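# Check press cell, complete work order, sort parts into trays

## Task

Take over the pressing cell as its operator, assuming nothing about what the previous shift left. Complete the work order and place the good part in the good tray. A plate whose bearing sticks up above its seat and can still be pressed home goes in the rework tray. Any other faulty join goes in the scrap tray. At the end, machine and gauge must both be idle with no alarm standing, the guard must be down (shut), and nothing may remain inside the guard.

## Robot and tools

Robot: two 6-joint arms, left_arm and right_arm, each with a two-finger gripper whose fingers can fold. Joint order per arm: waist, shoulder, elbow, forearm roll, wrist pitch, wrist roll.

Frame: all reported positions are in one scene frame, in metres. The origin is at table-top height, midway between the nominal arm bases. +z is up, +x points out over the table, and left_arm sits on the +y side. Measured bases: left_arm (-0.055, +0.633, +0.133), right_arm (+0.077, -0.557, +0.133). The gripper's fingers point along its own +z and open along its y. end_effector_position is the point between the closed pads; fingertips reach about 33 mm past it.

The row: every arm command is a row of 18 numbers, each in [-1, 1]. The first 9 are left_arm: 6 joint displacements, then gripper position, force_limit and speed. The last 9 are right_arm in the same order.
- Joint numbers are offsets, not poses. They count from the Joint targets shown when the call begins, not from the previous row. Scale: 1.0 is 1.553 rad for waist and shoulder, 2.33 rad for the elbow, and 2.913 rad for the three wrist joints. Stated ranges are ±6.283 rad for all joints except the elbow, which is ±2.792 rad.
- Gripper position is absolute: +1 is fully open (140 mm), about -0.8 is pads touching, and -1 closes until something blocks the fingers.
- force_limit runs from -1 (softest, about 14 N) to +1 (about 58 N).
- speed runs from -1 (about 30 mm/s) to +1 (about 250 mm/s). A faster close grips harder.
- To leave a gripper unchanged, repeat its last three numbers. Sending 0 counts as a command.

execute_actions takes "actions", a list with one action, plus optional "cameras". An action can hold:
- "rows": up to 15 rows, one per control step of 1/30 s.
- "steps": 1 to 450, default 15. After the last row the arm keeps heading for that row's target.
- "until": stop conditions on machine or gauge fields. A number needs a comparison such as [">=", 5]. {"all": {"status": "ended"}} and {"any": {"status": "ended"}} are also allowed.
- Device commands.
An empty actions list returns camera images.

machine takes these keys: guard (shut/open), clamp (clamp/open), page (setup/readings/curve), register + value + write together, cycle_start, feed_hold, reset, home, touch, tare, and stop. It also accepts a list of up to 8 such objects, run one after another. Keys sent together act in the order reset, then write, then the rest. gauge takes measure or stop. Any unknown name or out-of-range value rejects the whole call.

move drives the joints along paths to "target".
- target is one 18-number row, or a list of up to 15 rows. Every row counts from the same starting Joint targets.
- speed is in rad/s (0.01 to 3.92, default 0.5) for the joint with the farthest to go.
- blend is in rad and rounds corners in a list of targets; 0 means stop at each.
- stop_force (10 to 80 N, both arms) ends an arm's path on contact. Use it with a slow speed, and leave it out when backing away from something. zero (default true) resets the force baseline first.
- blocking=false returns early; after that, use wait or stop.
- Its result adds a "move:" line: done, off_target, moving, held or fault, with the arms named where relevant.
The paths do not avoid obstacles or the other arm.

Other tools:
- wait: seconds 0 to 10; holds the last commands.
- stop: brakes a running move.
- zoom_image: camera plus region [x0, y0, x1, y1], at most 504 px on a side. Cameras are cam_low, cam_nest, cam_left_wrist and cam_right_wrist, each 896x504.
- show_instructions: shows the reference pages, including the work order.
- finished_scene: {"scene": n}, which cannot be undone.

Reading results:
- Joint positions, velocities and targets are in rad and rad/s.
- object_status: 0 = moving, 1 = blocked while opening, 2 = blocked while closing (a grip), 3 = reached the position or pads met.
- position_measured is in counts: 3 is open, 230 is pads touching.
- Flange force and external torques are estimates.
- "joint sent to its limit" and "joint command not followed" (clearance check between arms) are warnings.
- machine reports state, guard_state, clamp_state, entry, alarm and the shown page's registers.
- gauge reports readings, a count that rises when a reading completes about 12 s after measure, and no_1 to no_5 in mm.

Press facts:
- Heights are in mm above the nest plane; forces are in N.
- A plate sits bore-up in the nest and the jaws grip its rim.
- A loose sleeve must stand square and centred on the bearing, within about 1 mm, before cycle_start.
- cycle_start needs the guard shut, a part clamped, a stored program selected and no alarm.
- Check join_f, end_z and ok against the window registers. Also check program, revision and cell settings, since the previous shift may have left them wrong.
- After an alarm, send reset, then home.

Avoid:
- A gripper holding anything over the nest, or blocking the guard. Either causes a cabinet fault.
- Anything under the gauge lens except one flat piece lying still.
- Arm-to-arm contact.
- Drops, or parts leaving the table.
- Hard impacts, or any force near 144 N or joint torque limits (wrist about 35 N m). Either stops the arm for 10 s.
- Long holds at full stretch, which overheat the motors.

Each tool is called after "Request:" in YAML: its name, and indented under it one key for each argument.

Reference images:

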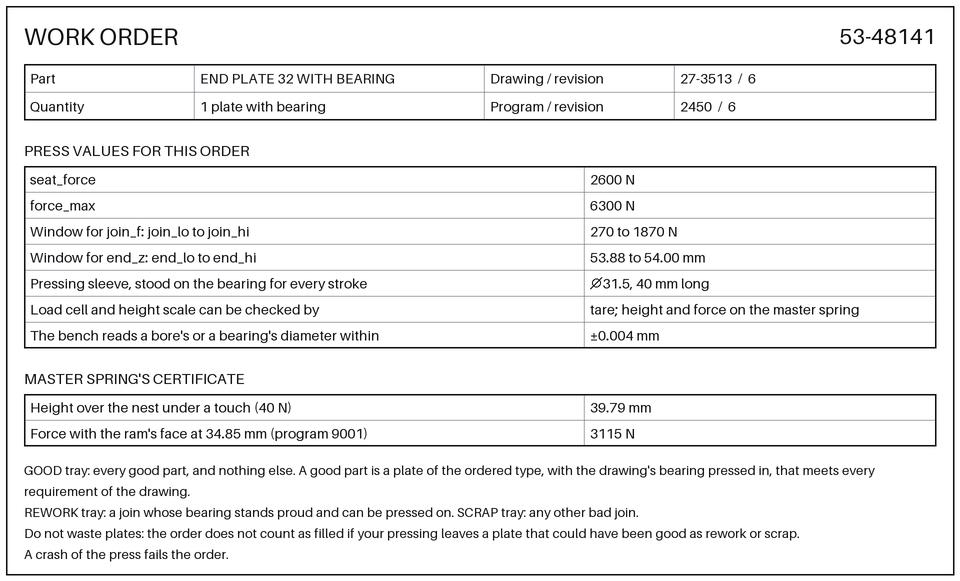

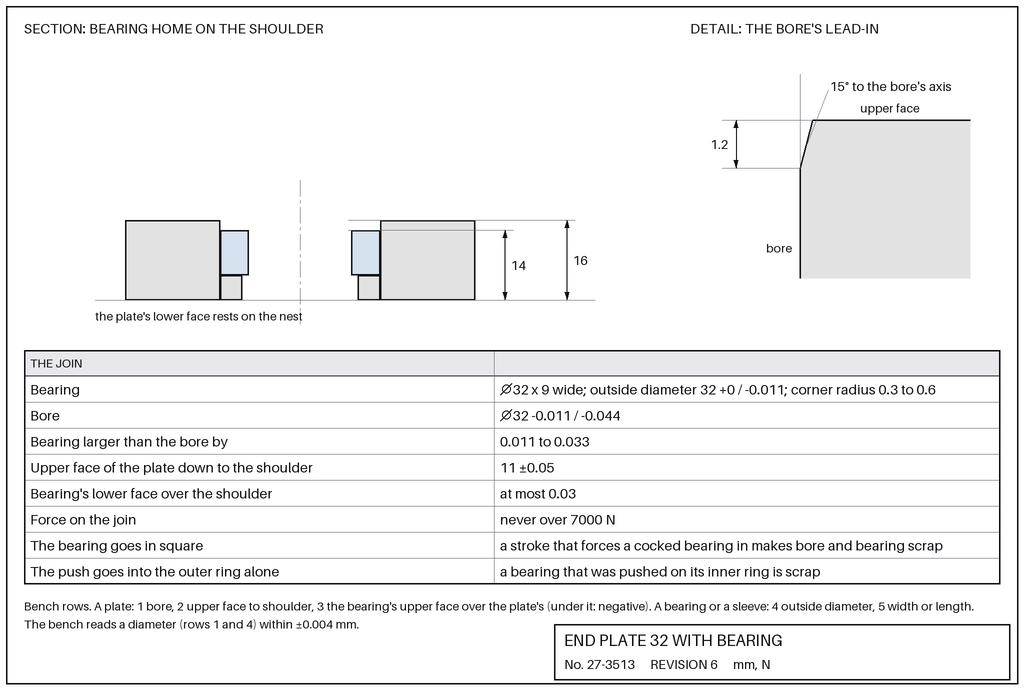

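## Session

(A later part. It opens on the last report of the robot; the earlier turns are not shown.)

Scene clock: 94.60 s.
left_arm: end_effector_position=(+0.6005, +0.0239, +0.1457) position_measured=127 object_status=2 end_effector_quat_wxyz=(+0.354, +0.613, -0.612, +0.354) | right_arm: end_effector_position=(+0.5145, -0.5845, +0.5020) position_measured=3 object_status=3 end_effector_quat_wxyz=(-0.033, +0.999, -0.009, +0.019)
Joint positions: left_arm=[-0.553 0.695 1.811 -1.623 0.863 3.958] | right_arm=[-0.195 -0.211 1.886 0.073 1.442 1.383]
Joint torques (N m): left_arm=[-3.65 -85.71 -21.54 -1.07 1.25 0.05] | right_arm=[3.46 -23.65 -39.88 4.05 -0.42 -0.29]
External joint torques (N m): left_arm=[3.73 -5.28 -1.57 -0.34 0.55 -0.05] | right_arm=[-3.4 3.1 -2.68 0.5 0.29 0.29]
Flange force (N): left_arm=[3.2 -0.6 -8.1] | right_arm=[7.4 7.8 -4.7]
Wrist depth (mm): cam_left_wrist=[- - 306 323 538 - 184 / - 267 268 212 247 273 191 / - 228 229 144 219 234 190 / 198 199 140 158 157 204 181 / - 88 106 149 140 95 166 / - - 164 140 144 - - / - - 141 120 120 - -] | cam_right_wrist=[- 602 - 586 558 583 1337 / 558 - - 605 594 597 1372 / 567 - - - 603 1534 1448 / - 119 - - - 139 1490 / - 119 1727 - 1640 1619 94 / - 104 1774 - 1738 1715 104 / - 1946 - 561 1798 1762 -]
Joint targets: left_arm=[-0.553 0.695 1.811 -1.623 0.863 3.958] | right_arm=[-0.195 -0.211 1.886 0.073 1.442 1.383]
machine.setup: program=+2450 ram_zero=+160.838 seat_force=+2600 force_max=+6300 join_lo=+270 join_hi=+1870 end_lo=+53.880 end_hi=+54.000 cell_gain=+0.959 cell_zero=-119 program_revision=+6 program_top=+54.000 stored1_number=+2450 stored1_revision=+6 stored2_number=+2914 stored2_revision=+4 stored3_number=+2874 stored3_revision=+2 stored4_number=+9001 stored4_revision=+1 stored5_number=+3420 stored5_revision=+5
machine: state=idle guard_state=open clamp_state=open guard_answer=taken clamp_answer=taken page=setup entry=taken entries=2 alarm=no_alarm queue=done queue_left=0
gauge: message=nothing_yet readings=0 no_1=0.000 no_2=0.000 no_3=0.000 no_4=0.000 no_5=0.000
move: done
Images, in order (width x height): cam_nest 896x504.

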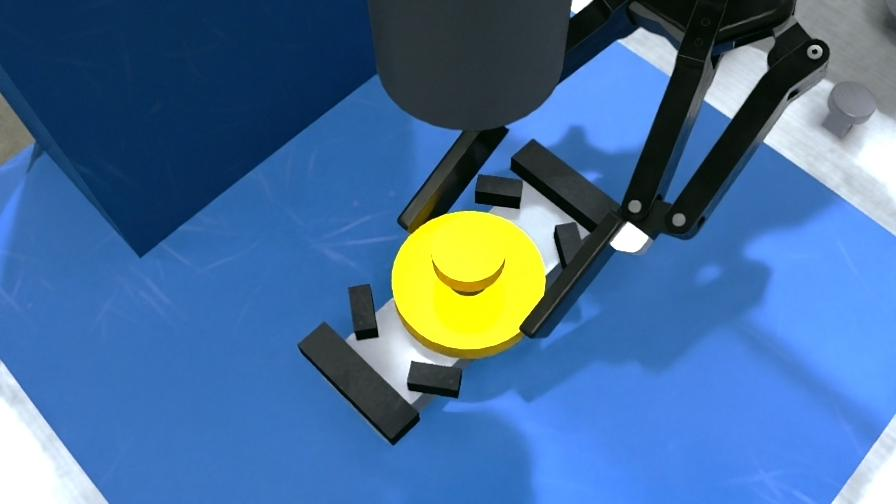

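Request:
execute_actions:
  actions:
    - {"rows":[[0,0,0,0,0,0,0.3,0,-1,0,0,0,0,0,0,1,1,1]],"steps":60}

Request:
execute_actions:
  actions:
    - {"machine":{"clamp":"clamp"},"steps":75,"until":{"machine":{"clamp_state":"clamped"}}}

Request:
move:
  target:
    - [0,-0.0225,-0.0013,0.0113,-0.0003,-0.0168,0.3,0,-1,0,0,0,0,0,0,1,1,1]
    - [0.1250,-0.0778,0.0456,0.0575,0.0397,-0.005,0.3,0,-1,0,0,0,0,0,0,1,1,1]
    - [0.2185,-0.1729,0.0451,0.1193,0.0828,-0.0546,0.3,0,-1,0,0,0,0,0,0,1,1,1]
  blend: [0,0.03,0]
  speed: [0.1,0.2,0.4]
  cameras: ["cam_nest"]

Request:
execute_actions:
  actions:
    - {"machine":[{"guard":"shut"},{"page":"readings","touch":true},{"register":"program","value":9001,"write":true},{"cycle_start":true}],"steps":450,"until":{"machine":{"queue":["!=","running"]}}}

Scene clock: 99.70 s.
left_arm: end_effector_position=(+0.6006, +0.0239, +0.1457) position_measured=91 object_status=3 end_effector_quat_wxyz=(+0.354, +0.613, -0.612, +0.354) | right_arm: end_effector_position=(+0.5145, -0.5845, +0.5020) position_measured=3 object_status=3 end_effector_quat_wxyz=(-0.033, +0.999, -0.009, +0.019)
Joint positions: left_arm=[-0.553 0.695 1.811 -1.623 0.863 3.958] | right_arm=[-0.195 -0.211 1.886 0.073 1.442 1.383]
Joint torques (N m): left_arm=[-2.29 -88.76 -22.57 -1.6 1.77 -0.08] | right_arm=[3.22 -23.79 -39.83 4.01 -0.37 -0.31]
External joint torques (N m): left_arm=[2.62 -2.28 -0.53 0.2 0.02 0.07] | right_arm=[-3.22 3.84 -2.39 0.51 0.24 0.31]
Flange force (N): left_arm=[0.9 -0.9 -4.9] | right_arm=[8.4 7.5 -4.0]
Wrist depth (mm): cam_left_wrist=[- 526 305 - 524 531 184 / 436 265 267 212 271 274 191 / - 228 229 143 226 234 191 / 198 199 142 158 156 204 181 / - 78 170 149 156 103 166 / - - 161 140 159 156 - / - - 143 120 141 - -] | cam_right_wrist=[- - - - - 541 1351 / 548 645 - - 602 598 1372 / 559 - - - 627 621 1440 / - 119 - - - 149 1473 / - 111 1704 1507 1640 1599 94 / - 1798 1798 597 1682 1704 104 / - 1960 1975 576 1750 1750 -]
Joint targets: left_arm=[-0.553 0.695 1.811 -1.623 0.863 3.958] | right_arm=[-0.195 -0.211 1.886 0.073 1.442 1.383]
machine.setup: program=+2450 ram_zero=+160.838 seat_force=+2600 force_max=+6300 join_lo=+270 join_hi=+1870 end_lo=+53.880 end_hi=+54.000 cell_gain=+0.959 cell_zero=-119 program_revision=+6 program_top=+54.000 stored1_number=+2450 stored1_revision=+6 stored2_number=+2914 stored2_revision=+4 stored3_number=+2874 stored3_revision=+2 stored4_number=+9001 stored4_revision=+1 stored5_number=+3420 stored5_revision=+5
machine: state=idle guard_state=open clamp_state=open guard_answer=taken clamp_answer=taken page=setup entry=taken entries=2 alarm=no_alarm queue=done queue_left=0
gauge: message=nothing_yet readings=0 no_1=0.000 no_2=0.000 no_3=0.000 no_4=0.000 no_5=0.000

Scene clock: 101.13 s.
left_arm: end_effector_position=(+0.6006, +0.0239, +0.1457) position_measured=91 object_status=3 end_effector_quat_wxyz=(+0.354, +0.613, -0.612, +0.354) | right_arm: end_effector_position=(+0.5145, -0.5845, +0.5020) position_measured=3 object_status=3 end_effector_quat_wxyz=(-0.033, +0.999, -0.009, +0.019)
Joint positions: left_arm=[-0.553 0.695 1.811 -1.623 0.863 3.958] | right_arm=[-0.195 -0.211 1.886 0.073 1.442 1.383]
Joint torques (N m): left_arm=[-1.46 -88.84 -22.9 -1.52 1.83 0] | right_arm=[3.48 -23.6 -39.94 4.04 -0.45 -0.31]
External joint torques (N m): left_arm=[1.68 -1.53 -0.02 0.13 -0.06 0] | right_arm=[-3.54 3.83 -2.25 0.47 0.33 0.31]
Flange force (N): left_arm=[0.6 0.0 -3.4] | right_arm=[8.0 8.2 -4.0]
Wrist depth (mm): cam_left_wrist=[- 296 305 - 547 690 183 / 436 266 267 268 273 274 181 / - 227 229 144 226 232 199 / - 199 141 157 157 204 181 / - 78 170 148 149 103 166 / - - 157 129 156 157 - / - - 146 132 144 - -] | cam_right_wrist=[- - 590 616 576 574 1337 / - - - 611 602 612 1372 / 577 - 597 - 631 612 1365 / - 120 - 677 637 139 - / - 120 1727 1534 1671 1580 94 / - 97 1823 - 1693 1682 104 / - 1946 1931 556 1738 1750 -]
Joint targets: left_arm=[-0.553 0.695 1.811 -1.623 0.863 3.958] | right_arm=[-0.195 -0.211 1.886 0.073 1.442 1.383]
Tool commands: left_gripper/position=+0.3 left_gripper/force_limit=+0.0 left_gripper/speed=-1.0 right_gripper/position=+1.0 right_gripper/force_limit=+1.0 right_gripper/speed=+1.0
machine.setup: program=+2450 ram_zero=+160.838 seat_force=+2600 force_max=+6300 join_lo=+270 join_hi=+1870 end_lo=+53.880 end_hi=+54.000 cell_gain=+0.959 cell_zero=-119 program_revision=+6 program_top=+54.000 stored1_number=+2450 stored1_revision=+6 stored2_number=+2914 stored2_revision=+4 stored3_number=+2874 stored3_revision=+2 stored4_number=+9001 stored4_revision=+1 stored5_number=+3420 stored5_revision=+5
machine: state=idle guard_state=open clamp_state=clamped guard_answer=taken clamp_answer=taken page=setup entry=taken entries=2 alarm=no_alarm queue=running queue_left=0
gauge: message=nothing_yet readings=0 no_1=0.000 no_2=0.000 no_3=0.000 no_4=0.000 no_5=0.000

Scene clock: 103.60 s.
left_arm: end_effector_position=(+0.5991, +0.2721, +0.2939) position_measured=91 object_status=3 end_effector_quat_wxyz=(+0.353, +0.613, -0.612, +0.354) | right_arm: end_effector_position=(+0.5145, -0.5845, +0.5020) position_measured=3 object_status=3 end_effector_quat_wxyz=(-0.033, +0.999, -0.009, +0.019)
Joint positions: left_arm=[-0.214 0.426 1.916 -1.276 1.104 3.799] | right_arm=[-0.195 -0.211 1.886 0.073 1.442 1.383]
Joint torques (N m): left_arm=[-2.42 -71.39 -27.86 -0.91 1.47 -0.08] | right_arm=[3.06 -23.59 -40 4.07 -0.45 -0.29]
External joint torques (N m): left_arm=[2.39 -0.31 -0.2 0.1 0.03 0.08] | right_arm=[-2.88 3 -2.44 0.47 0.33 0.29]
Flange force (N): left_arm=[-1.5 -0.6 -3.4] | right_arm=[7.1 6.6 -4.3]
Wrist depth (mm): cam_left_wrist=[1731 - - - 456 283 268 / - - 519 463 525 307 307 / - - 454 429 458 347 1905 / - - 141 398 380 392 1777 / - 78 352 361 359 103 1558 / - - 380 406 406 - - / - - - - - - -] | cam_right_wrist=[547 - - - - 563 1317 / - - - - 603 - 1365 / - - - - 608 - 1425 / - 119 650 - - 139 1516 / - 119 1402 838 1599 150 94 / - 1823 1798 - 1798 1693 104 / - 1931 1889 577 1798 1738 -]
Joint targets: left_arm=[-0.214 0.426 1.916 -1.276 1.104 3.799] | right_arm=[-0.195 -0.211 1.886 0.073 1.442 1.383]
machine.setup: program=+2450 ram_zero=+160.838 seat_force=+2600 force_max=+6300 join_lo=+270 join_hi=+1870 end_lo=+53.880 end_hi=+54.000 cell_gain=+0.959 cell_zero=-119 program_revision=+6 program_top=+54.000 stored1_number=+2450 stored1_revision=+6 stored2_number=+2914 stored2_revision=+4 stored3_number=+2874 stored3_revision=+2 stored4_number=+9001 stored4_revision=+1 stored5_number=+3420 stored5_revision=+5
machine: state=idle guard_state=open clamp_state=clamped guard_answer=taken clamp_answer=taken page=setup entry=taken entries=2 alarm=no_alarm queue=done queue_left=0
gauge: message=nothing_yet readings=0 no_1=0.000 no_2=0.000 no_3=0.000 no_4=0.000 no_5=0.000
move: done
Images, in order (width x height): cam_nest 896x504.

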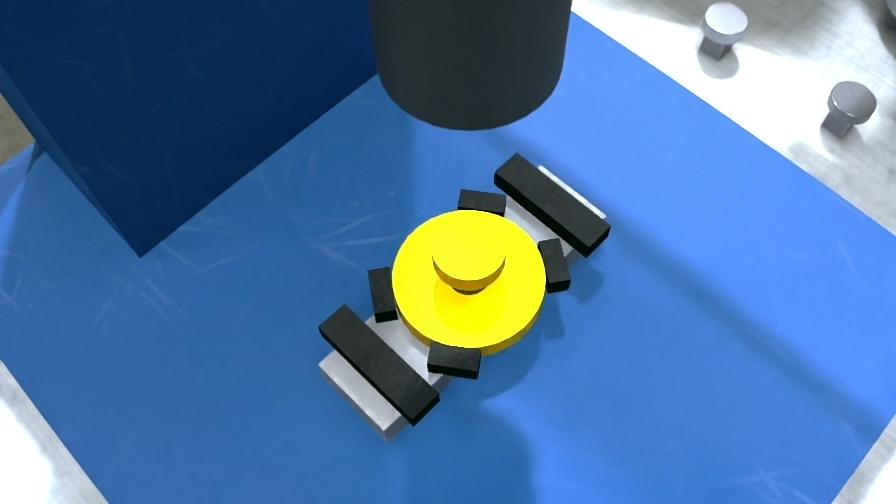

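Scene clock: 118.80 s.
left_arm: end_effector_position=(+0.5991, +0.2721, +0.2939) position_measured=91 object_status=3 end_effector_quat_wxyz=(+0.353, +0.613, -0.612, +0.354) | right_arm: end_effector_position=(+0.5145, -0.5845, +0.5020) position_measured=3 object_status=3 end_effector_quat_wxyz=(-0.033, +0.999, -0.009, +0.019)
Joint positions: left_arm=[-0.214 0.426 1.916 -1.276 1.104 3.799] | right_arm=[-0.195 -0.211 1.886 0.073 1.442 1.383]
Joint torques (N m): left_arm=[-1.8 -69.95 -27.73 -0.91 1.41 -0.11] | right_arm=[3.12 -23.59 -40.03 4.07 -0.36 -0.34]
External joint torques (N m): left_arm=[1.96 -2.25 -0.49 0.1 0.09 0.11] | right_arm=[-2.95 2.82 -2.37 0.47 0.25 0.34]
Flange force (N): left_arm=[0.8 1.3 -4.4] | right_arm=[6.7 6.6 -4.1]
Wrist depth (mm): cam_left_wrist=[- - - 351 - 274 264 / - 728 503 412 546 304 317 / - - 453 431 457 346 1905 / 551 524 137 398 379 143 1801 / - 78 350 361 348 103 1586 / - - 385 411 404 - - / - - 384 - - - -] | cam_right_wrist=[522 - 597 - 603 - 1344 / - - - - 591 1323 1379 / - - - - - - 1465 / 529 - - - - 149 1490 / - 119 1738 - 1762 1609 94 / - 1786 1786 582 1715 - 104 / - 518 1889 577 1786 1704 -]
Joint targets: left_arm=[-0.214 0.426 1.916 -1.276 1.104 3.799] | right_arm=[-0.195 -0.211 1.886 0.073 1.442 1.383]
Tool commands: left_gripper/position=+0.3 left_gripper/force_limit=+0.0 left_gripper/speed=-1.0 right_gripper/position=+1.0 right_gripper/force_limit=+1.0 right_gripper/speed=+1.0
machine.readings: force=+283 touch_z=+39.781 join_f=+0 peak_f=+0 end_z=+0.000 ok=+0 pos_z=+39.394 cycles=+0
machine: state=running guard_state=shut clamp_state=clamped guard_answer=taken clamp_answer=taken page=readings entry=taken entries=5 alarm=no_alarm queue=running queue_left=0
gauge: message=nothing_yet readings=0 no_1=0.000 no_2=0.000 no_3=0.000 no_4=0.000 no_5=0.000

Request:
execute_actions:
  actions:
    - {"machine":{"page":"readings"},"steps":450,"until":{"machine":{"state":["!=","running"]}}}

Scene clock: 121.57 s.
left_arm: end_effector_position=(+0.5991, +0.2721, +0.2939) position_measured=91 object_status=3 end_effector_quat_wxyz=(+0.353, +0.613, -0.612, +0.354) | right_arm: end_effector_position=(+0.5145, -0.5845, +0.5020) position_measured=3 object_status=3 end_effector_quat_wxyz=(-0.033, +0.999, -0.009, +0.019)
Joint positions: left_arm=[-0.214 0.426 1.916 -1.276 1.104 3.799] | right_arm=[-0.195 -0.211 1.886 0.073 1.442 1.383]
Joint torques (N m): left_arm=[-2.15 -69.62 -28.07 -0.93 1.47 -0.13] | right_arm=[3.34 -23.44 -39.97 3.98 -0.41 -0.3]
External joint torques (N m): left_arm=[2.37 -2.52 -0.16 0.12 0.02 0.13] | right_arm=[-3.03 2.29 -2.51 0.58 0.3 0.3]
Flange force (N): left_arm=[0.5 2.2 -5.0] | right_arm=[6.0 6.8 -4.6]
Wrist depth (mm): cam_left_wrist=[- - - 860 397 284 274 / - - 521 450 499 302 310 / - - 455 419 479 355 2037 / - - 142 387 379 379 1878 / - 78 335 360 347 103 87 / - - - 425 - - - / - - - 395 - - -] | cam_right_wrist=[498 - - - - - 1440 / - 556 - - - - 1387 / - 567 625 - 631 1379 1440 / - 119 647 - 665 141 1525 / - 119 1704 - - 149 94 / - 1836 1810 615 1810 1704 104 / - 1931 1917 578 1889 1750 -]
Joint targets: left_arm=[-0.214 0.426 1.916 -1.276 1.104 3.799] | right_arm=[-0.195 -0.211 1.886 0.073 1.442 1.383]
Tool commands: left_gripper/position=+0.3 left_gripper/force_limit=+0.0 left_gripper/speed=-1.0 right_gripper/position=+1.0 right_gripper/force_limit=+1.0 right_gripper/speed=+1.0
machine.readings: force=+0 touch_z=+39.781 join_f=+2921 peak_f=+3122 end_z=+34.848 ok=+0 pos_z=+159.162 cycles=+1
machine: state=done guard_state=shut clamp_state=clamped guard_answer=taken clamp_answer=taken page=readings entry=taken entries=5 alarm=no_alarm queue=done queue_left=0
gauge: message=nothing_yet readings=0 no_1=0.000 no_2=0.000 no_3=0.000 no_4=0.000 no_5=0.000

Request:
execute_actions:
  actions:
    - {"machine":[{"guard":"open","page":"setup"},{"register":"program","value":2450,"write":true}],"steps":150,"until":{"machine":{"queue":["!=","running"]}}}

Request:
move:
  target:
    - [-0.0935,0.0951,0.0004,-0.0616,-0.0431,0.0495,0.3,0,-1,0,0,0,0,0,0,1,1,1]
    - [-0.2185,0.1504,-0.0464,-0.1079,-0.0831,0.0378,0.3,0,-1,0,0,0,0,0,0,1,1,1]
    - [-0.2185,0.1729,-0.0451,-0.1193,-0.0828,0.0546,0.3,0,-1,0,0,0,0,0,0,1,1,1]
  blend: [0.03,0,0]
  speed: [0.4,0.2,0.05]

Request:
execute_actions:
  actions:
    - {"rows":[[0,0,0,0,0,0,-1,0,-1,0,0,0,0,0,0,1,1,1]],"machine":{"clamp":"open"},"steps":90}
  cameras: ["cam_nest"]

Scene clock: 129.67 s.
left_arm: end_effector_position=(+0.5991, +0.2721, +0.2939) position_measured=91 object_status=3 end_effector_quat_wxyz=(+0.353, +0.613, -0.612, +0.354) | right_arm: end_effector_position=(+0.5145, -0.5845, +0.5020) position_measured=3 object_status=3 end_effector_quat_wxyz=(-0.033, +0.999, -0.009, +0.019)
Joint positions: left_arm=[-0.214 0.426 1.916 -1.276 1.104 3.799] | right_arm=[-0.195 -0.211 1.886 0.073 1.442 1.383]
Joint torques (N m): left_arm=[-2.04 -70.6 -27.89 -0.92 1.42 -0.09] | right_arm=[3.5 -23.54 -39.76 3.98 -0.39 -0.28]
External joint torques (N m): left_arm=[2.22 -1.21 -0.24 0.12 0.08 0.09] | right_arm=[-3.31 2.42 -2.6 0.55 0.29 0.28]
Flange force (N): left_arm=[-0.5 0.4 -3.9] | right_arm=[6.2 7.5 -4.7]
Wrist depth (mm): cam_left_wrist=[1666 849 - - - 284 266 / - 740 548 454 517 303 301 / - - - 433 445 345 2022 / - - 142 398 387 383 1789 / - 78 352 363 364 103 1576 / - - 407 407 406 - - / - - - - 391 - -] | cam_right_wrist=[539 - - - - 569 1337 / 530 637 - - - 1266 1409 / - - 672 - - 1247 1448 / - 119 - - - 139 1490 / - 111 1810 - 1715 1609 94 / - 1798 1774 - 1704 1750 104 / - 1931 1862 573 1786 1810 -]
Joint targets: left_arm=[-0.214 0.426 1.916 -1.276 1.104 3.799] | right_arm=[-0.195 -0.211 1.886 0.073 1.442 1.383]
Tool commands: left_gripper/position=+0.3 left_gripper/force_limit=+0.0 left_gripper/speed=-1.0 right_gripper/position=+1.0 right_gripper/force_limit=+1.0 right_gripper/speed=+1.0
machine.setup: program=+2450 ram_zero=+160.838 seat_force=+2600 force_max=+6300 join_lo=+270 join_hi=+1870 end_lo=+53.880 end_hi=+54.000 cell_gain=+0.959 cell_zero=-119 program_revision=+6 program_top=+54.000 stored1_number=+2450 stored1_revision=+6 stored2_number=+2914 stored2_revision=+4 stored3_number=+2874 stored3_revision=+2 stored4_number=+9001 stored4_revision=+1 stored5_number=+3420 stored5_revision=+5
machine: state=done guard_state=open clamp_state=clamped guard_answer=taken clamp_answer=taken page=setup entry=taken entries=6 alarm=no_alarm queue=done queue_left=0
gauge: message=nothing_yet readings=0 no_1=0.000 no_2=0.000 no_3=0.000 no_4=0.000 no_5=0.000

Scene clock: 132.53 s.
left_arm: end_effector_position=(+0.6005, +0.0239, +0.1457) position_measured=91 object_status=3 end_effector_quat_wxyz=(+0.354, +0.613, -0.612, +0.354) | right_arm: end_effector_position=(+0.5145, -0.5845, +0.5020) position_measured=3 object_status=3 end_effector_quat_wxyz=(-0.033, +0.999, -0.009, +0.019)
Joint positions: left_arm=[-0.553 0.695 1.811 -1.623 0.863 3.958] | right_arm=[-0.195 -0.211 1.886 0.073 1.442 1.383]
Joint torques (N m): left_arm=[-1.92 -88.29 -22.78 -1.52 1.68 -0.1] | right_arm=[3.26 -23.5 -39.93 3.98 -0.39 -0.28]
External joint torques (N m): left_arm=[2.12 -2.45 -0.21 0.12 0.11 0.1] | right_arm=[-3.14 3.19 -2.38 0.54 0.26 0.27]
Flange force (N): left_arm=[1.0 0.3 -4.8] | right_arm=[7.3 7.3 -4.1]
Wrist depth (mm): cam_left_wrist=[488 - 524 305 - - 184 / - 265 268 269 272 273 182 / 225 228 229 144 227 233 175 / 198 199 141 157 157 209 172 / - 79 170 148 149 103 166 / - - 157 129 156 156 - / - - 146 132 144 - -] | cam_right_wrist=[505 - - 579 - - 1317 / - 609 603 - - - 1372 / - - - 668 622 655 1448 / - - 672 - 652 141 1481 / - 119 1836 800 1727 1619 94 / - 1786 1762 - 1693 1727 104 / - 1960 2102 574 1762 1786 -]
Joint targets: left_arm=[-0.553 0.695 1.811 -1.623 0.863 3.958] | right_arm=[-0.195 -0.211 1.886 0.073 1.442 1.383]
machine.setup: program=+2450 ram_zero=+160.838 seat_force=+2600 force_max=+6300 join_lo=+270 join_hi=+1870 end_lo=+53.880 end_hi=+54.000 cell_gain=+0.959 cell_zero=-119 program_revision=+6 program_top=+54.000 stored1_number=+2450 stored1_revision=+6 stored2_number=+2914 stored2_revision=+4 stored3_number=+2874 stored3_revision=+2 stored4_number=+9001 stored4_revision=+1 stored5_number=+3420 stored5_revision=+5
machine: state=done guard_state=open clamp_state=clamped guard_answer=taken clamp_answer=taken page=setup entry=taken entries=6 alarm=no_alarm queue=done queue_left=0
gauge: message=nothing_yet readings=0 no_1=0.000 no_2=0.000 no_3=0.000 no_4=0.000 no_5=0.000
move: done

Scene clock: 135.73 s.
left_arm: end_effector_position=(+0.6005, +0.0239, +0.1457) position_measured=127 object_status=2 end_effector_quat_wxyz=(+0.354, +0.613, -0.612, +0.354) | right_arm: end_effector_position=(+0.5145, -0.5845, +0.5020) position_measured=3 object_status=3 end_effector_quat_wxyz=(-0.033, +0.999, -0.009, +0.019)
Joint positions: left_arm=[-0.553 0.695 1.811 -1.623 0.863 3.958] | right_arm=[-0.195 -0.211 1.886 0.073 1.442 1.383]
Joint torques (N m): left_arm=[-5.55 -81.49 -19.75 -0.44 0.41 -0.08] | right_arm=[3.57 -24.13 -39.88 3.97 -0.36 -0.33]
External joint torques (N m): left_arm=[5.79 -9.55 -3.33 -0.97 1.39 0.08] | right_arm=[-3.37 3.22 -2.79 0.6 0.24 0.32]
Flange force (N): left_arm=[5.8 -0.8 -13.1] | right_arm=[7.8 7.7 -4.8]
Wrist depth (mm): cam_left_wrist=[- 528 311 313 - 299 184 / - 266 267 212 273 274 190 / - 228 228 144 226 234 190 / 193 200 140 158 160 205 181 / - 86 105 149 140 95 166 / - - 164 140 143 - - / - - 141 120 120 - -] | cam_right_wrist=[515 602 608 587 557 559 1351 / 539 585 631 601 - 1387 1372 / - - 655 - - 1394 1440 / - 111 679 - - 139 1507 / - 120 1715 802 1693 1629 94 / - 1862 1849 - 1738 1661 104 / - 1903 1889 577 605 1619 -]
Joint targets: left_arm=[-0.553 0.695 1.811 -1.623 0.863 3.958] | right_arm=[-0.195 -0.211 1.886 0.073 1.442 1.383]
machine.setup: program=+2450 ram_zero=+160.838 seat_force=+2600 force_max=+6300 join_lo=+270 join_hi=+1870 end_lo=+53.880 end_hi=+54.000 cell_gain=+0.959 cell_zero=-119 program_revision=+6 program_top=+54.000 stored1_number=+2450 stored1_revision=+6 stored2_number=+2914 stored2_revision=+4 stored3_number=+2874 stored3_revision=+2 stored4_number=+9001 stored4_revision=+1 stored5_number=+3420 stored5_revision=+5
machine: state=idle guard_state=open clamp_state=open guard_answer=taken clamp_answer=taken page=setup entry=taken entries=6 alarm=no_alarm queue=done queue_left=0
gauge: message=nothing_yet readings=0 no_1=0.000 no_2=0.000 no_3=0.000 no_4=0.000 no_5=0.000
Images, in order (width x height): cam_nest 896x504.

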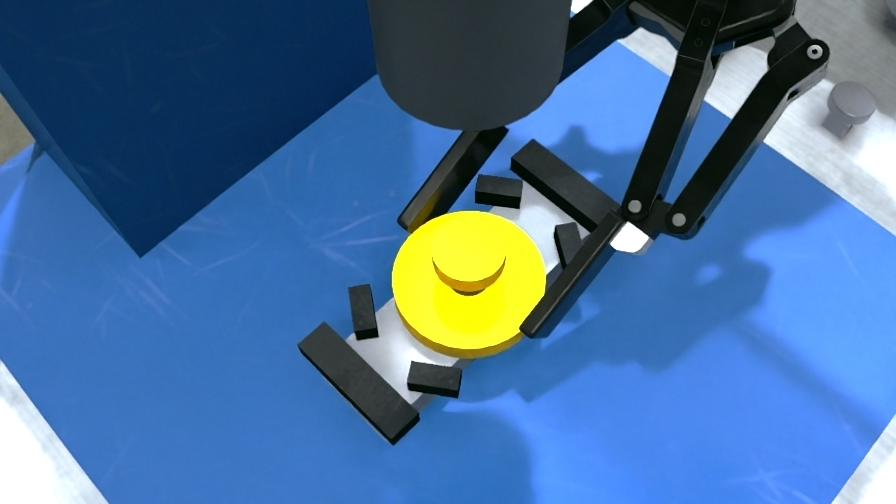

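Request:
move:
  target:
    - [0,-0.0225,-0.0013,0.0113,-0.0003,-0.0168,-1,0,-1,0,0,0,0,0,0,1,1,1]
    - [0.1250,-0.0778,0.0456,0.0575,0.0397,-0.005,-1,0,-1,0,0,0,0,0,0,1,1,1]
    - [0.3059,0.1183,-0.13,0.1412,0.1089,-0.0274,-1,0,-1,0,0,0,0,0,0,1,1,1]
  blend: [0,0.03,0]
  speed: [0.05,0.2,0.4]
  cameras: ["cam_left_wrist"]

Request:
move:
  target: [0,0.048,-0.0031,-0.0092,-0.0077,0.0236,-1,0,-1,0,0,0,0,0,0,1,1,1]
  speed: 0.05
  stop_force: 12
  cameras: ["cam_left_wrist"]

Scene clock: 147.37 s.
left_arm: end_effector_position=(+0.8061, +0.3556, +0.1077) position_measured=127 object_status=2 end_effector_quat_wxyz=(+0.353, +0.613, -0.612, +0.354) | right_arm: end_effector_position=(+0.5145, -0.5845, +0.5020) position_measured=3 object_status=3 end_effector_quat_wxyz=(-0.033, +0.999, -0.009, +0.019)
Joint positions: left_arm=[-0.078 0.879 1.508 -1.212 1.18 3.878] | right_arm=[-0.195 -0.211 1.886 0.073 1.442 1.383]
Joint torques (N m): left_arm=[-2.74 -109.27 -27.67 -1.66 2.57 -0.13] | right_arm=[3.42 -23.61 -39.99 4.02 -0.41 -0.37]
External joint torques (N m): left_arm=[3.19 1.46 1.27 1.06 -0.92 0.12] | right_arm=[-3.18 2.25 -2.71 0.55 0.3 0.36]
Flange force (N): left_arm=[-3.4 1.5 -2.4] | right_arm=[6.2 7.0 -5.0]
Wrist depth (mm): cam_left_wrist=[- - - - 264 266 266 / - - 379 - 302 300 297 / - - - 141 322 325 335 / - 238 125 158 156 286 - / - 88 105 148 141 95 86 / - - - - 220 - - / - - - - 206 - -] | cam_right_wrist=[- 591 599 - 576 573 1323 / - 618 634 - - - 1490 / - 613 645 679 628 1284 1516 / - 120 - 663 672 139 1498 / - 111 1750 951 1671 139 94 / - 1810 1823 - 1704 - 104 / - 1975 1960 576 1750 2021 -]
Joint targets: left_arm=[-0.078 0.879 1.508 -1.212 1.180 3.878] | right_arm=[-0.195 -0.211 1.886 0.073 1.442 1.383]
machine.setup: program=+2450 ram_zero=+160.838 seat_force=+2600 force_max=+6300 join_lo=+270 join_hi=+1870 end_lo=+53.880 end_hi=+54.000 cell_gain=+0.959 cell_zero=-119 program_revision=+6 program_top=+54.000 stored1_number=+2450 stored1_revision=+6 stored2_number=+2914 stored2_revision=+4 stored3_number=+2874 stored3_revision=+2 stored4_number=+9001 stored4_revision=+1 stored5_number=+3420 stored5_revision=+5
machine: state=idle guard_state=open clamp_state=open guard_answer=taken clamp_answer=taken page=setup entry=taken entries=6 alarm=no_alarm queue=done queue_left=0
gauge: message=nothing_yet readings=0 no_1=0.000 no_2=0.000 no_3=0.000 no_4=0.000 no_5=0.000
move: done
camera_calibration:
cam_left_wrist: T_world_to_cam=[[-0.999809, -0.00918981, 0.0172768, 0.813618], [-0.0182125, 0.759952, -0.649724, -0.185291], [-0.0071587, -0.649914, -0.759974, 0.45859], [0, 0, 0, 1]] pos_world=[0.81337, 0.446334, 0.214071]
Images, in order (width x height): cam_left_wrist 896x504.

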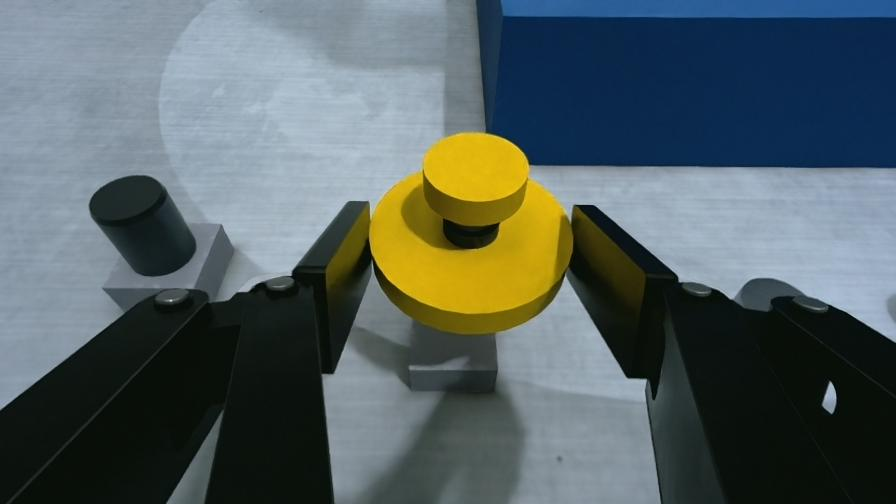

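Scene clock: 149.47 s.
left_arm: end_effector_position=(+0.8061, +0.3557, +0.0472) position_measured=127 object_status=2 end_effector_quat_wxyz=(+0.354, +0.613, -0.612, +0.354) | right_arm: end_effector_position=(+0.5145, -0.5845, +0.5020) position_measured=3 object_status=3 end_effector_quat_wxyz=(-0.033, +0.999, -0.009, +0.019)
Joint positions: left_arm=[-0.078 0.952 1.501 -1.239 1.158 3.946] | right_arm=[-0.195 -0.211 1.886 0.073 1.442 1.383]
Joint torques (N m): left_arm=[-0.62 -104.24 -23.3 -0.44 0.3 -0.29] | right_arm=[3.08 -23.69 -39.83 4.06 -0.43 -0.29]
External joint torques (N m): left_arm=[0.98 -5.66 -0.67 -0.19 1.46 0.29] | right_arm=[-2.85 2.95 -2.75 0.5 0.31 0.29]
Flange force (N): left_arm=[5.1 4.0 -5.3] | right_arm=[7.5 6.5 -4.8]
Wrist depth (mm): cam_left_wrist=[- - - - 266 265 264 / 175 - - 277 276 - 282 / 191 203 231 141 236 - 236 / 201 - 125 158 156 - 176 / - 88 117 150 149 95 86 / - - 162 - - - - / - - 148 - - - -] | cam_right_wrist=[510 - 615 - - - 1330 / - 641 - 621 598 593 1365 / - - - 631 605 616 1417 / - 129 - - 652 139 1507 / - 119 1682 - 1640 1580 94 / - 98 1715 - - 1682 104 / - - 2037 574 1786 1774 -]
Joint targets: left_arm=[-0.078 0.952 1.501 -1.239 1.158 3.946] | right_arm=[-0.195 -0.211 1.886 0.073 1.442 1.383]
machine.setup: program=+2450 ram_zero=+160.838 seat_force=+2600 force_max=+6300 join_lo=+270 join_hi=+1870 end_lo=+53.880 end_hi=+54.000 cell_gain=+0.959 cell_zero=-119 program_revision=+6 program_top=+54.000 stored1_number=+2450 stored1_revision=+6 stored2_number=+2914 stored2_revision=+4 stored3_number=+2874 stored3_revision=+2 stored4_number=+9001 stored4_revision=+1 stored5_number=+3420 stored5_revision=+5
machine: state=idle guard_state=open clamp_state=open guard_answer=taken clamp_answer=taken page=setup entry=taken entries=6 alarm=no_alarm queue=done queue_left=0
gauge: message=nothing_yet readings=0 no_1=0.000 no_2=0.000 no_3=0.000 no_4=0.000 no_5=0.000
move: contact (left_arm)
camera_calibration:
cam_left_wrist: T_world_to_cam=[[-0.999809, -0.00918094, 0.0172809, 0.81466], [-0.0182119, 0.759628, -0.650103, -0.224472], [-0.00715847, -0.650293, -0.759649, 0.412794], [0, 0, 0, 1]] pos_world=[0.81337, 0.446431, 0.15357]
Images, in order (width x height): cam_left_wrist 896x504.

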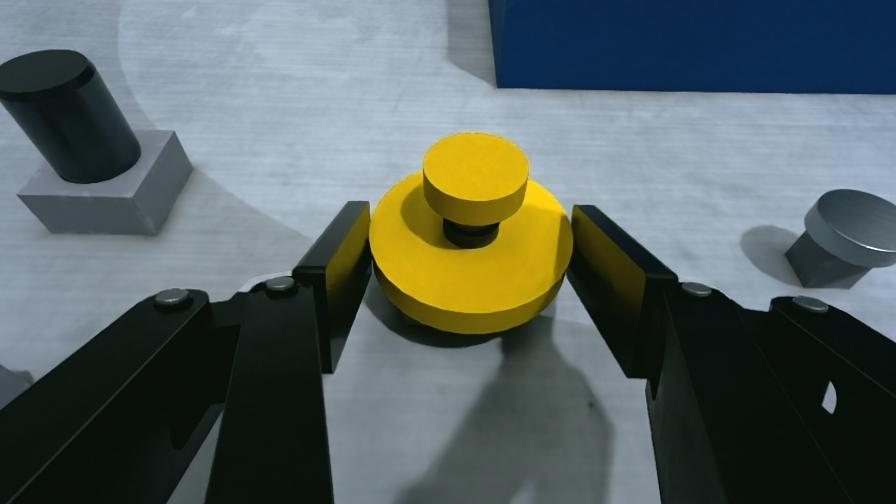

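Request:
execute_actions:
  actions:
    - {"rows":[[0,0,0,0,0,0,0.25,0,-1,0,0,0,0,0,0,1,1,1]],"steps":50}

Request:
move:
  target:
    - [0,-0.047,0.003,0.0093,0.0076,-0.0234,0.25,0,-1,0,0,0,0,0,0,1,1,1]
    - [-0.161,-0.4601,0.1736,0.4253,-0.1745,-0.8153,0.25,0,-1,0,0,0,0,0,0,1,1,1]
    - [-0.161,-0.3494,0.2188,0.4253,-0.2697,-0.8153,0.25,0,-1,0,0,0,0,0,0,1,1,1]
  blend: [0.05,0.05,0]
  speed: [0.15,0.8,0.5]
  cameras: ["cam_left_wrist"]

Scene clock: 159.43 s.
left_arm: end_effector_position=(+0.8060, +0.3557, +0.0472) position_measured=98 object_status=3 end_effector_quat_wxyz=(+0.354, +0.613, -0.612, +0.354) | right_arm: end_effector_position=(+0.5145, -0.5845, +0.5020) position_measured=3 object_status=3 end_effector_quat_wxyz=(-0.033, +0.999, -0.009, +0.019)
Joint positions: left_arm=[-0.078 0.952 1.501 -1.239 1.158 3.946] | right_arm=[-0.195 -0.211 1.886 0.073 1.442 1.383]
Joint torques (N m): left_arm=[-2.15 -107.24 -23.87 -0.75 1.69 -0.12] | right_arm=[3.24 -23.38 -39.94 4.03 -0.39 -0.26]
External joint torques (N m): left_arm=[2.06 -2.4 -0.07 0.11 0.08 0.12] | right_arm=[-3.13 3.08 -2.32 0.5 0.27 0.26]
Flange force (N): left_arm=[1.3 2.3 -3.7] | right_arm=[7.0 7.2 -4.1]
Wrist depth (mm): cam_left_wrist=[- - - - 265 264 264 / 176 267 - - - - 276 / 194 207 - 141 - - 183 / - - 133 158 155 - 172 / - 86 117 152 - 104 - / - - 158 162 - - - / - - - - - - -] | cam_right_wrist=[- 602 587 586 558 - 1310 / - 634 625 612 - - 1402 / - - 668 630 618 1590 1440 / - 129 675 650 716 141 1473 / - 119 1810 778 1629 1640 94 / - 1810 1823 - 1704 1704 104 / - 1903 1876 564 1786 1738 -]
Joint targets: left_arm=[-0.078 0.952 1.501 -1.239 1.158 3.946] | right_arm=[-0.195 -0.211 1.886 0.073 1.442 1.383]
machine.setup: program=+2450 ram_zero=+160.838 seat_force=+2600 force_max=+6300 join_lo=+270 join_hi=+1870 end_lo=+53.880 end_hi=+54.000 cell_gain=+0.959 cell_zero=-119 program_revision=+6 program_top=+54.000 stored1_number=+2450 stored1_revision=+6 stored2_number=+2914 stored2_revision=+4 stored3_number=+2874 stored3_revision=+2 stored4_number=+9001 stored4_revision=+1 stored5_number=+3420 stored5_revision=+5
machine: state=idle guard_state=open clamp_state=open guard_answer=taken clamp_answer=taken page=setup entry=taken entries=6 alarm=no_alarm queue=done queue_left=0
gauge: message=nothing_yet readings=0 no_1=0.000 no_2=0.000 no_3=0.000 no_4=0.000 no_5=0.000

Scene clock: 163.77 s.
left_arm: end_effector_position=(+0.6563, +0.4660, +0.1222) position_measured=98 object_status=3 end_effector_quat_wxyz=(+0.024, +0.975, -0.136, +0.172) | right_arm: end_effector_position=(+0.5145, -0.5845, +0.5020) position_measured=3 object_status=3 end_effector_quat_wxyz=(-0.033, +0.999, -0.009, +0.019)
Joint positions: left_arm=[-0.328 0.409 2.011 0 0.372 1.571] | right_arm=[-0.195 -0.211 1.886 0.073 1.442 1.383]
Joint torques (N m): left_arm=[-1.68 -70.07 -28.76 2.77 -1.05 -0.1] | right_arm=[3.26 -23.65 -40.05 4 -0.41 -0.29]
External joint torques (N m): left_arm=[1.93 -1.91 -0.61 0.14 0.03 0.1] | right_arm=[-3.01 2.83 -2.4 0.54 0.29 0.29]
Flange force (N): left_arm=[0.0 -3.1 -3.1] | right_arm=[6.7 6.9 -4.3]
Wrist depth (mm): cam_left_wrist=[263 - - - 269 263 - / 262 261 266 - 266 269 - / 262 - 262 227 - 234 - / - 263 133 225 168 - - / - 86 115 226 261 104 - / - - 252 - - - - / - - 262 266 - - -] | cam_right_wrist=[- 598 - - 562 1473 1323 / - - 598 566 586 1266 1387 / 581 - - 633 - 621 1432 / - 129 - - 655 139 1490 / - 119 - 846 1629 1619 94 / - 1836 1738 - 1693 1671 104 / - 1960 2037 576 1786 1836 -]
Joint targets: left_arm=[-0.328 0.409 2.011 0.000 0.372 1.571] | right_arm=[-0.195 -0.211 1.886 0.073 1.442 1.383]
machine.setup: program=+2450 ram_zero=+160.838 seat_force=+2600 force_max=+6300 join_lo=+270 join_hi=+1870 end_lo=+53.880 end_hi=+54.000 cell_gain=+0.959 cell_zero=-119 program_revision=+6 program_top=+54.000 stored1_number=+2450 stored1_revision=+6 stored2_number=+2914 stored2_revision=+4 stored3_number=+2874 stored3_revision=+2 stored4_number=+9001 stored4_revision=+1 stored5_number=+3420 stored5_revision=+5
machine: state=idle guard_state=open clamp_state=open guard_answer=taken clamp_answer=taken page=setup entry=taken entries=6 alarm=no_alarm queue=done queue_left=0
gauge: message=nothing_yet readings=0 no_1=0.000 no_2=0.000 no_3=0.000 no_4=0.000 no_5=0.000
move: done; blend cut to 0.0365 rad at target 1
camera_calibration:
cam_left_wrist: T_world_to_cam=[[-0.257631, -0.966213, 0.0076653, 0.624706], [-0.966216, 0.257555, -0.00963433, 0.515532], [0.00733458, -0.00988843, -0.999924, 0.261727], [0, 0, 0, 1]] pos_world=[0.657139, 0.473409, 0.261886]
Images, in order (width x height): cam_left_wrist 896x504.

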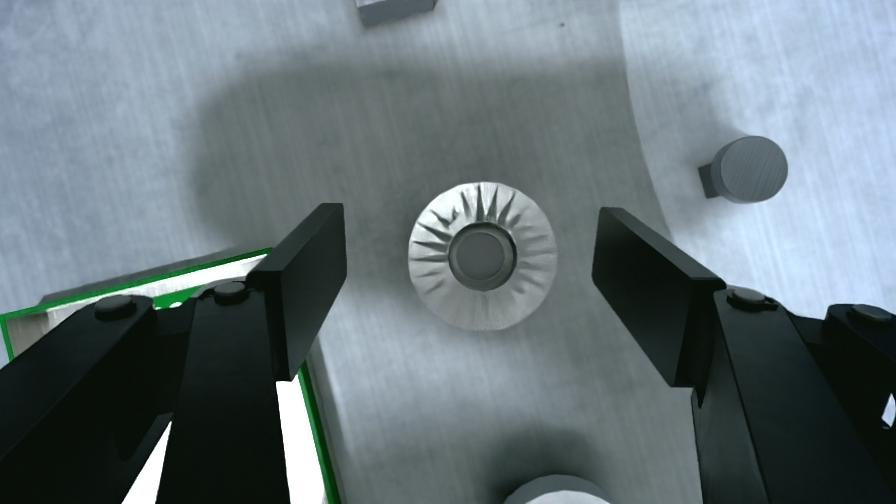

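Request:
move:
  target:
    - [-0.0073,-0.0041,0.0048,0,-0.0015,0,0.25,0,-1,0,0,0,0,0,0,1,1,1]
    - [-0.0073,0.0536,0.0151,0,-0.0404,0,0.25,0,-1,0,0,0,0,0,0,1,1,1]
  blend: [0.01,0]
  speed: [0.1,0.06]
  stop_force: 15
  cameras: ["cam_left_wrist"]

Request:
execute_actions:
  actions:
    - {"rows":[[0,0,0,0,0,0,-1,0,-1,0,0,0,0,0,0,1,1,1]],"steps":75}
  cameras: ["cam_left_wrist"]

Scene clock: 171.90 s.
left_arm: end_effector_position=(+0.6486, +0.4597, +0.0588) position_measured=98 object_status=3 end_effector_quat_wxyz=(+0.025, +0.975, -0.142, +0.172) | right_arm: end_effector_position=(+0.5145, -0.5845, +0.5020) position_measured=3 object_status=3 end_effector_quat_wxyz=(-0.033, +0.999, -0.009, +0.019)
Joint positions: left_arm=[-0.34 0.493 2.046 0 0.255 1.571] | right_arm=[-0.195 -0.211 1.886 0.073 1.442 1.383]
Joint torques (N m): left_arm=[-1.76 -73.04 -25.05 2.31 -0.99 -0.09] | right_arm=[3.29 -23.38 -40.1 4.02 -0.39 -0.27]
External joint torques (N m): left_arm=[1.93 -2.22 -0.25 0.19 -0.02 0.09] | right_arm=[-3.23 3.42 -2.01 0.48 0.27 0.27]
Flange force (N): left_arm=[-0.6 -3.0 -3.8] | right_arm=[7.1 7.5 -3.5]
Wrist depth (mm): cam_left_wrist=[- 199 199 - - - - / - - - - - - 170 / - - - 162 161 - - / 198 195 134 168 162 201 - / - 86 117 162 - 104 - / - - 200 - - - - / - - - - - - -] | cam_right_wrist=[510 - - - 568 567 1317 / 529 593 - 606 616 595 1402 / - - 663 630 - 1525 1440 / - 120 652 682 647 139 1498 / - 119 1609 - 1661 1640 94 / - 111 1946 - 1661 1661 104 / - 2005 2102 555 1798 1810 -]
Joint targets: left_arm=[-0.340 0.493 2.046 0.000 0.255 1.571] | right_arm=[-0.195 -0.211 1.886 0.073 1.442 1.383]
machine.setup: program=+2450 ram_zero=+160.838 seat_force=+2600 force_max=+6300 join_lo=+270 join_hi=+1870 end_lo=+53.880 end_hi=+54.000 cell_gain=+0.959 cell_zero=-119 program_revision=+6 program_top=+54.000 stored1_number=+2450 stored1_revision=+6 stored2_number=+2914 stored2_revision=+4 stored3_number=+2874 stored3_revision=+2 stored4_number=+9001 stored4_revision=+1 stored5_number=+3420 stored5_revision=+5
machine: state=idle guard_state=open clamp_state=open guard_answer=taken clamp_answer=taken page=setup entry=taken entries=6 alarm=no_alarm queue=done queue_left=0
gauge: message=nothing_yet readings=0 no_1=0.000 no_2=0.000 no_3=0.000 no_4=0.000 no_5=0.000
move: done; blend cut to 0.0057 rad at target 1
camera_calibration:
cam_left_wrist: T_world_to_cam=[[-0.268532, -0.96324, 0.0077173, 0.62271], [-0.96325, 0.268465, -0.00872863, 0.502129], [0.00633594, -0.0097776, -0.999932, 0.199026], [0, 0, 0, 1]] pos_world=[0.649632, 0.466961, 0.19859]
Images, in order (width x height): cam_left_wrist 896x504.

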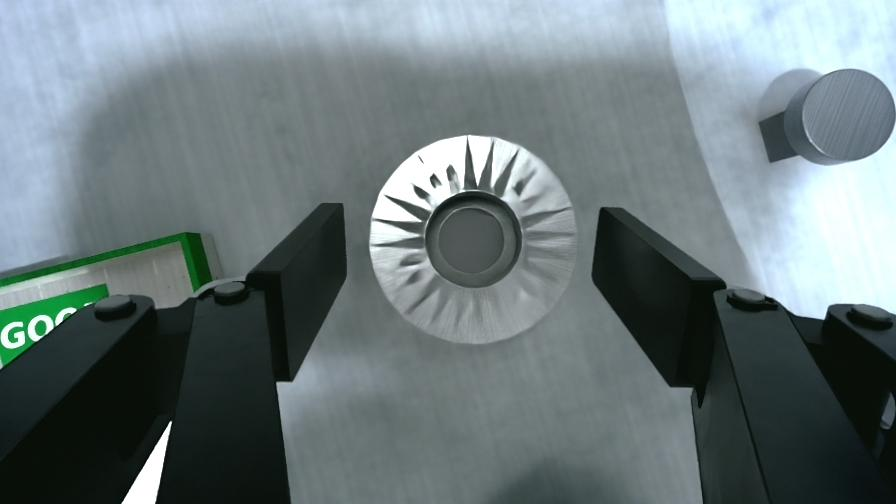

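Scene clock: 174.60 s.
left_arm: end_effector_position=(+0.6486, +0.4597, +0.0588) position_measured=127 object_status=2 end_effector_quat_wxyz=(+0.025, +0.975, -0.142, +0.172) | right_arm: end_effector_position=(+0.5145, -0.5845, +0.5020) position_measured=3 object_status=3 end_effector_quat_wxyz=(-0.033, +0.999, -0.009, +0.019)
Joint positions: left_arm=[-0.34 0.493 2.046 0 0.255 1.571] | right_arm=[-0.195 -0.211 1.886 0.073 1.442 1.383]
Joint torques (N m): left_arm=[-2.98 -54.89 -19.28 2.19 -0.35 -0.14] | right_arm=[3.14 -23.78 -39.96 4.03 -0.39 -0.27]
External joint torques (N m): left_arm=[2.97 -20.07 -5.88 0.3 -0.65 0.14] | right_arm=[-3.05 3.13 -2.51 0.51 0.28 0.27]
Flange force (N): left_arm=[1.3 -4.2 -31.9] | right_arm=[7.4 7.1 -4.4]
Wrist depth (mm): cam_left_wrist=[- 201 - - 200 - 200 / - - - - 202 - 171 / - - - 162 162 - - / 195 196 125 172 161 - - / 196 88 105 162 162 92 86 / - - - - - - - / - - - - - - -] | cam_right_wrist=[- 606 603 582 573 1323 1304 / 535 628 624 - - 1671 1379 / 593 674 649 636 - 615 1425 / - 120 665 - 653 139 1473 / - 119 1715 1409 1619 1629 94 / - 1798 1704 681 1693 1738 104 / - 1889 1903 574 1849 1810 -]
Joint targets: left_arm=[-0.340 0.493 2.046 0.000 0.255 1.571] | right_arm=[-0.195 -0.211 1.886 0.073 1.442 1.383]
machine.setup: program=+2450 ram_zero=+160.838 seat_force=+2600 force_max=+6300 join_lo=+270 join_hi=+1870 end_lo=+53.880 end_hi=+54.000 cell_gain=+0.959 cell_zero=-119 program_revision=+6 program_top=+54.000 stored1_number=+2450 stored1_revision=+6 stored2_number=+2914 stored2_revision=+4 stored3_number=+2874 stored3_revision=+2 stored4_number=+9001 stored4_revision=+1 stored5_number=+3420 stored5_revision=+5
machine: state=idle guard_state=open clamp_state=open guard_answer=taken clamp_answer=taken page=setup entry=taken entries=6 alarm=no_alarm queue=done queue_left=0
gauge: message=nothing_yet readings=0 no_1=0.000 no_2=0.000 no_3=0.000 no_4=0.000 no_5=0.000
camera_calibration:
cam_left_wrist: T_world_to_cam=[[-0.268532, -0.96324, 0.0077173, 0.62271], [-0.96325, 0.268465, -0.00872863, 0.502129], [0.00633594, -0.0097776, -0.999932, 0.199026], [0, 0, 0, 1]] pos_world=[0.649632, 0.466961, 0.19859]
Images, in order (width x height): cam_left_wrist 896x504.

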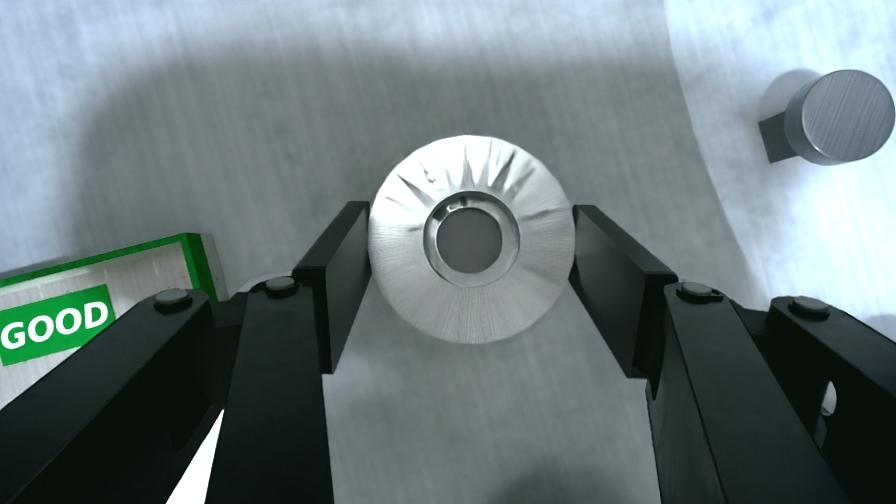

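Request:
move:
  target:
    - [0,-0.0582,-0.0102,0,0.0387,0,-1,0,-1,0,0,0,0,0,0,1,1,1]
    - [0.2331,0.1372,-0.2429,0,0.1205,0,-1,0,-1,0,0,0,0,0,0,1,1,1]
  blend: [0.02,0]
  speed: [0.12,0.5]
  cameras: ["cam_left_wrist"]

Scene clock: 179.60 s.
left_arm: end_effector_position=(+0.9127, +0.7383, +0.1226) position_measured=127 object_status=2 end_effector_quat_wxyz=(-0.006, +0.984, +0.036, +0.174) | right_arm: end_effector_position=(+0.5145, -0.5845, +0.5020) position_measured=3 object_status=3 end_effector_quat_wxyz=(-0.033, +0.999, -0.009, +0.019)
Joint positions: left_arm=[0.022 0.706 1.48 0 0.606 1.571] | right_arm=[-0.195 -0.211 1.886 0.073 1.442 1.383]
Joint torques (N m): left_arm=[-1.7 -103.61 -36.14 3.49 -1.22 -0.13] | right_arm=[2.93 -23.61 -39.89 4.04 -0.34 -0.33]
External joint torques (N m): left_arm=[2.06 -1.14 0.13 0.11 0.2 0.13] | right_arm=[-2.98 3.09 -2.69 0.51 0.21 0.32]
Flange force (N): left_arm=[-1.1 -2.5 -1.8] | right_arm=[7.6 6.8 -4.5]
Wrist depth (mm): cam_left_wrist=[- - - 266 264 269 264 / - - 240 234 266 265 - / 259 - 237 162 162 - - / - 185 125 173 161 269 - / - 88 117 162 162 92 86 / - - - 263 - - - / - - - 261 - - -] | cam_right_wrist=[- - - - - 552 1330 / - - - 639 601 1417 1394 / - - - 627 633 1516 1473 / - 119 - 688 - 141 1507 / - 111 1738 797 1619 668 94 / - 1798 1810 712 1661 1704 104 / - 1975 2069 573 1750 1774 -]
Joint targets: left_arm=[0.023 0.706 1.480 0.000 0.606 1.571] | right_arm=[-0.195 -0.211 1.886 0.073 1.442 1.383]
machine.setup: program=+2450 ram_zero=+160.838 seat_force=+2600 force_max=+6300 join_lo=+270 join_hi=+1870 end_lo=+53.880 end_hi=+54.000 cell_gain=+0.959 cell_zero=-119 program_revision=+6 program_top=+54.000 stored1_number=+2450 stored1_revision=+6 stored2_number=+2914 stored2_revision=+4 stored3_number=+2874 stored3_revision=+2 stored4_number=+9001 stored4_revision=+1 stored5_number=+3420 stored5_revision=+5
machine: state=idle guard_state=open clamp_state=open guard_answer=taken clamp_answer=taken page=setup entry=taken entries=6 alarm=no_alarm queue=done queue_left=0
gauge: message=nothing_yet readings=0 no_1=0.000 no_2=0.000 no_3=0.000 no_4=0.000 no_5=0.000
move: done
camera_calibration:
cam_left_wrist: T_world_to_cam=[[0.0900297, -0.995909, 0.00771328, 0.658389], [-0.995875, -0.0901088, -0.0106032, 0.977052], [0.0112549, -0.00672686, -0.999914, 0.257122], [0, 0, 0, 1]] pos_world=[0.910853, 0.745466, 0.262381]
Images, in order (width x height): cam_left_wrist 896x504.

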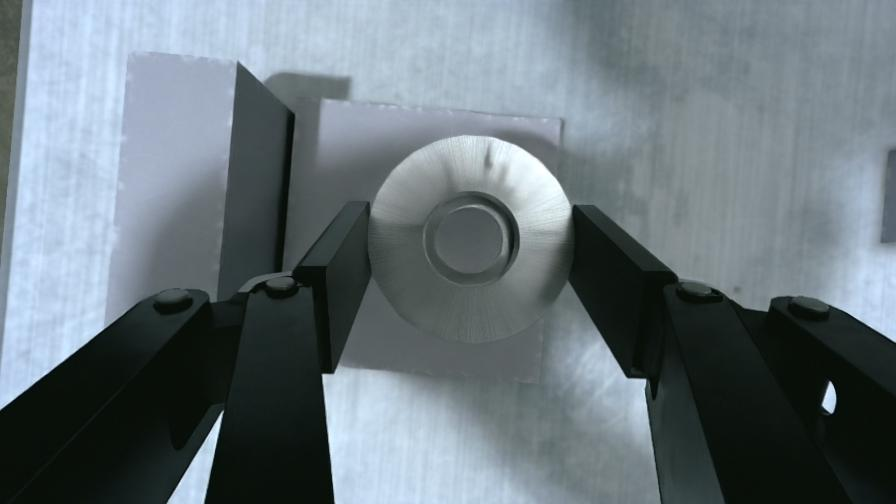

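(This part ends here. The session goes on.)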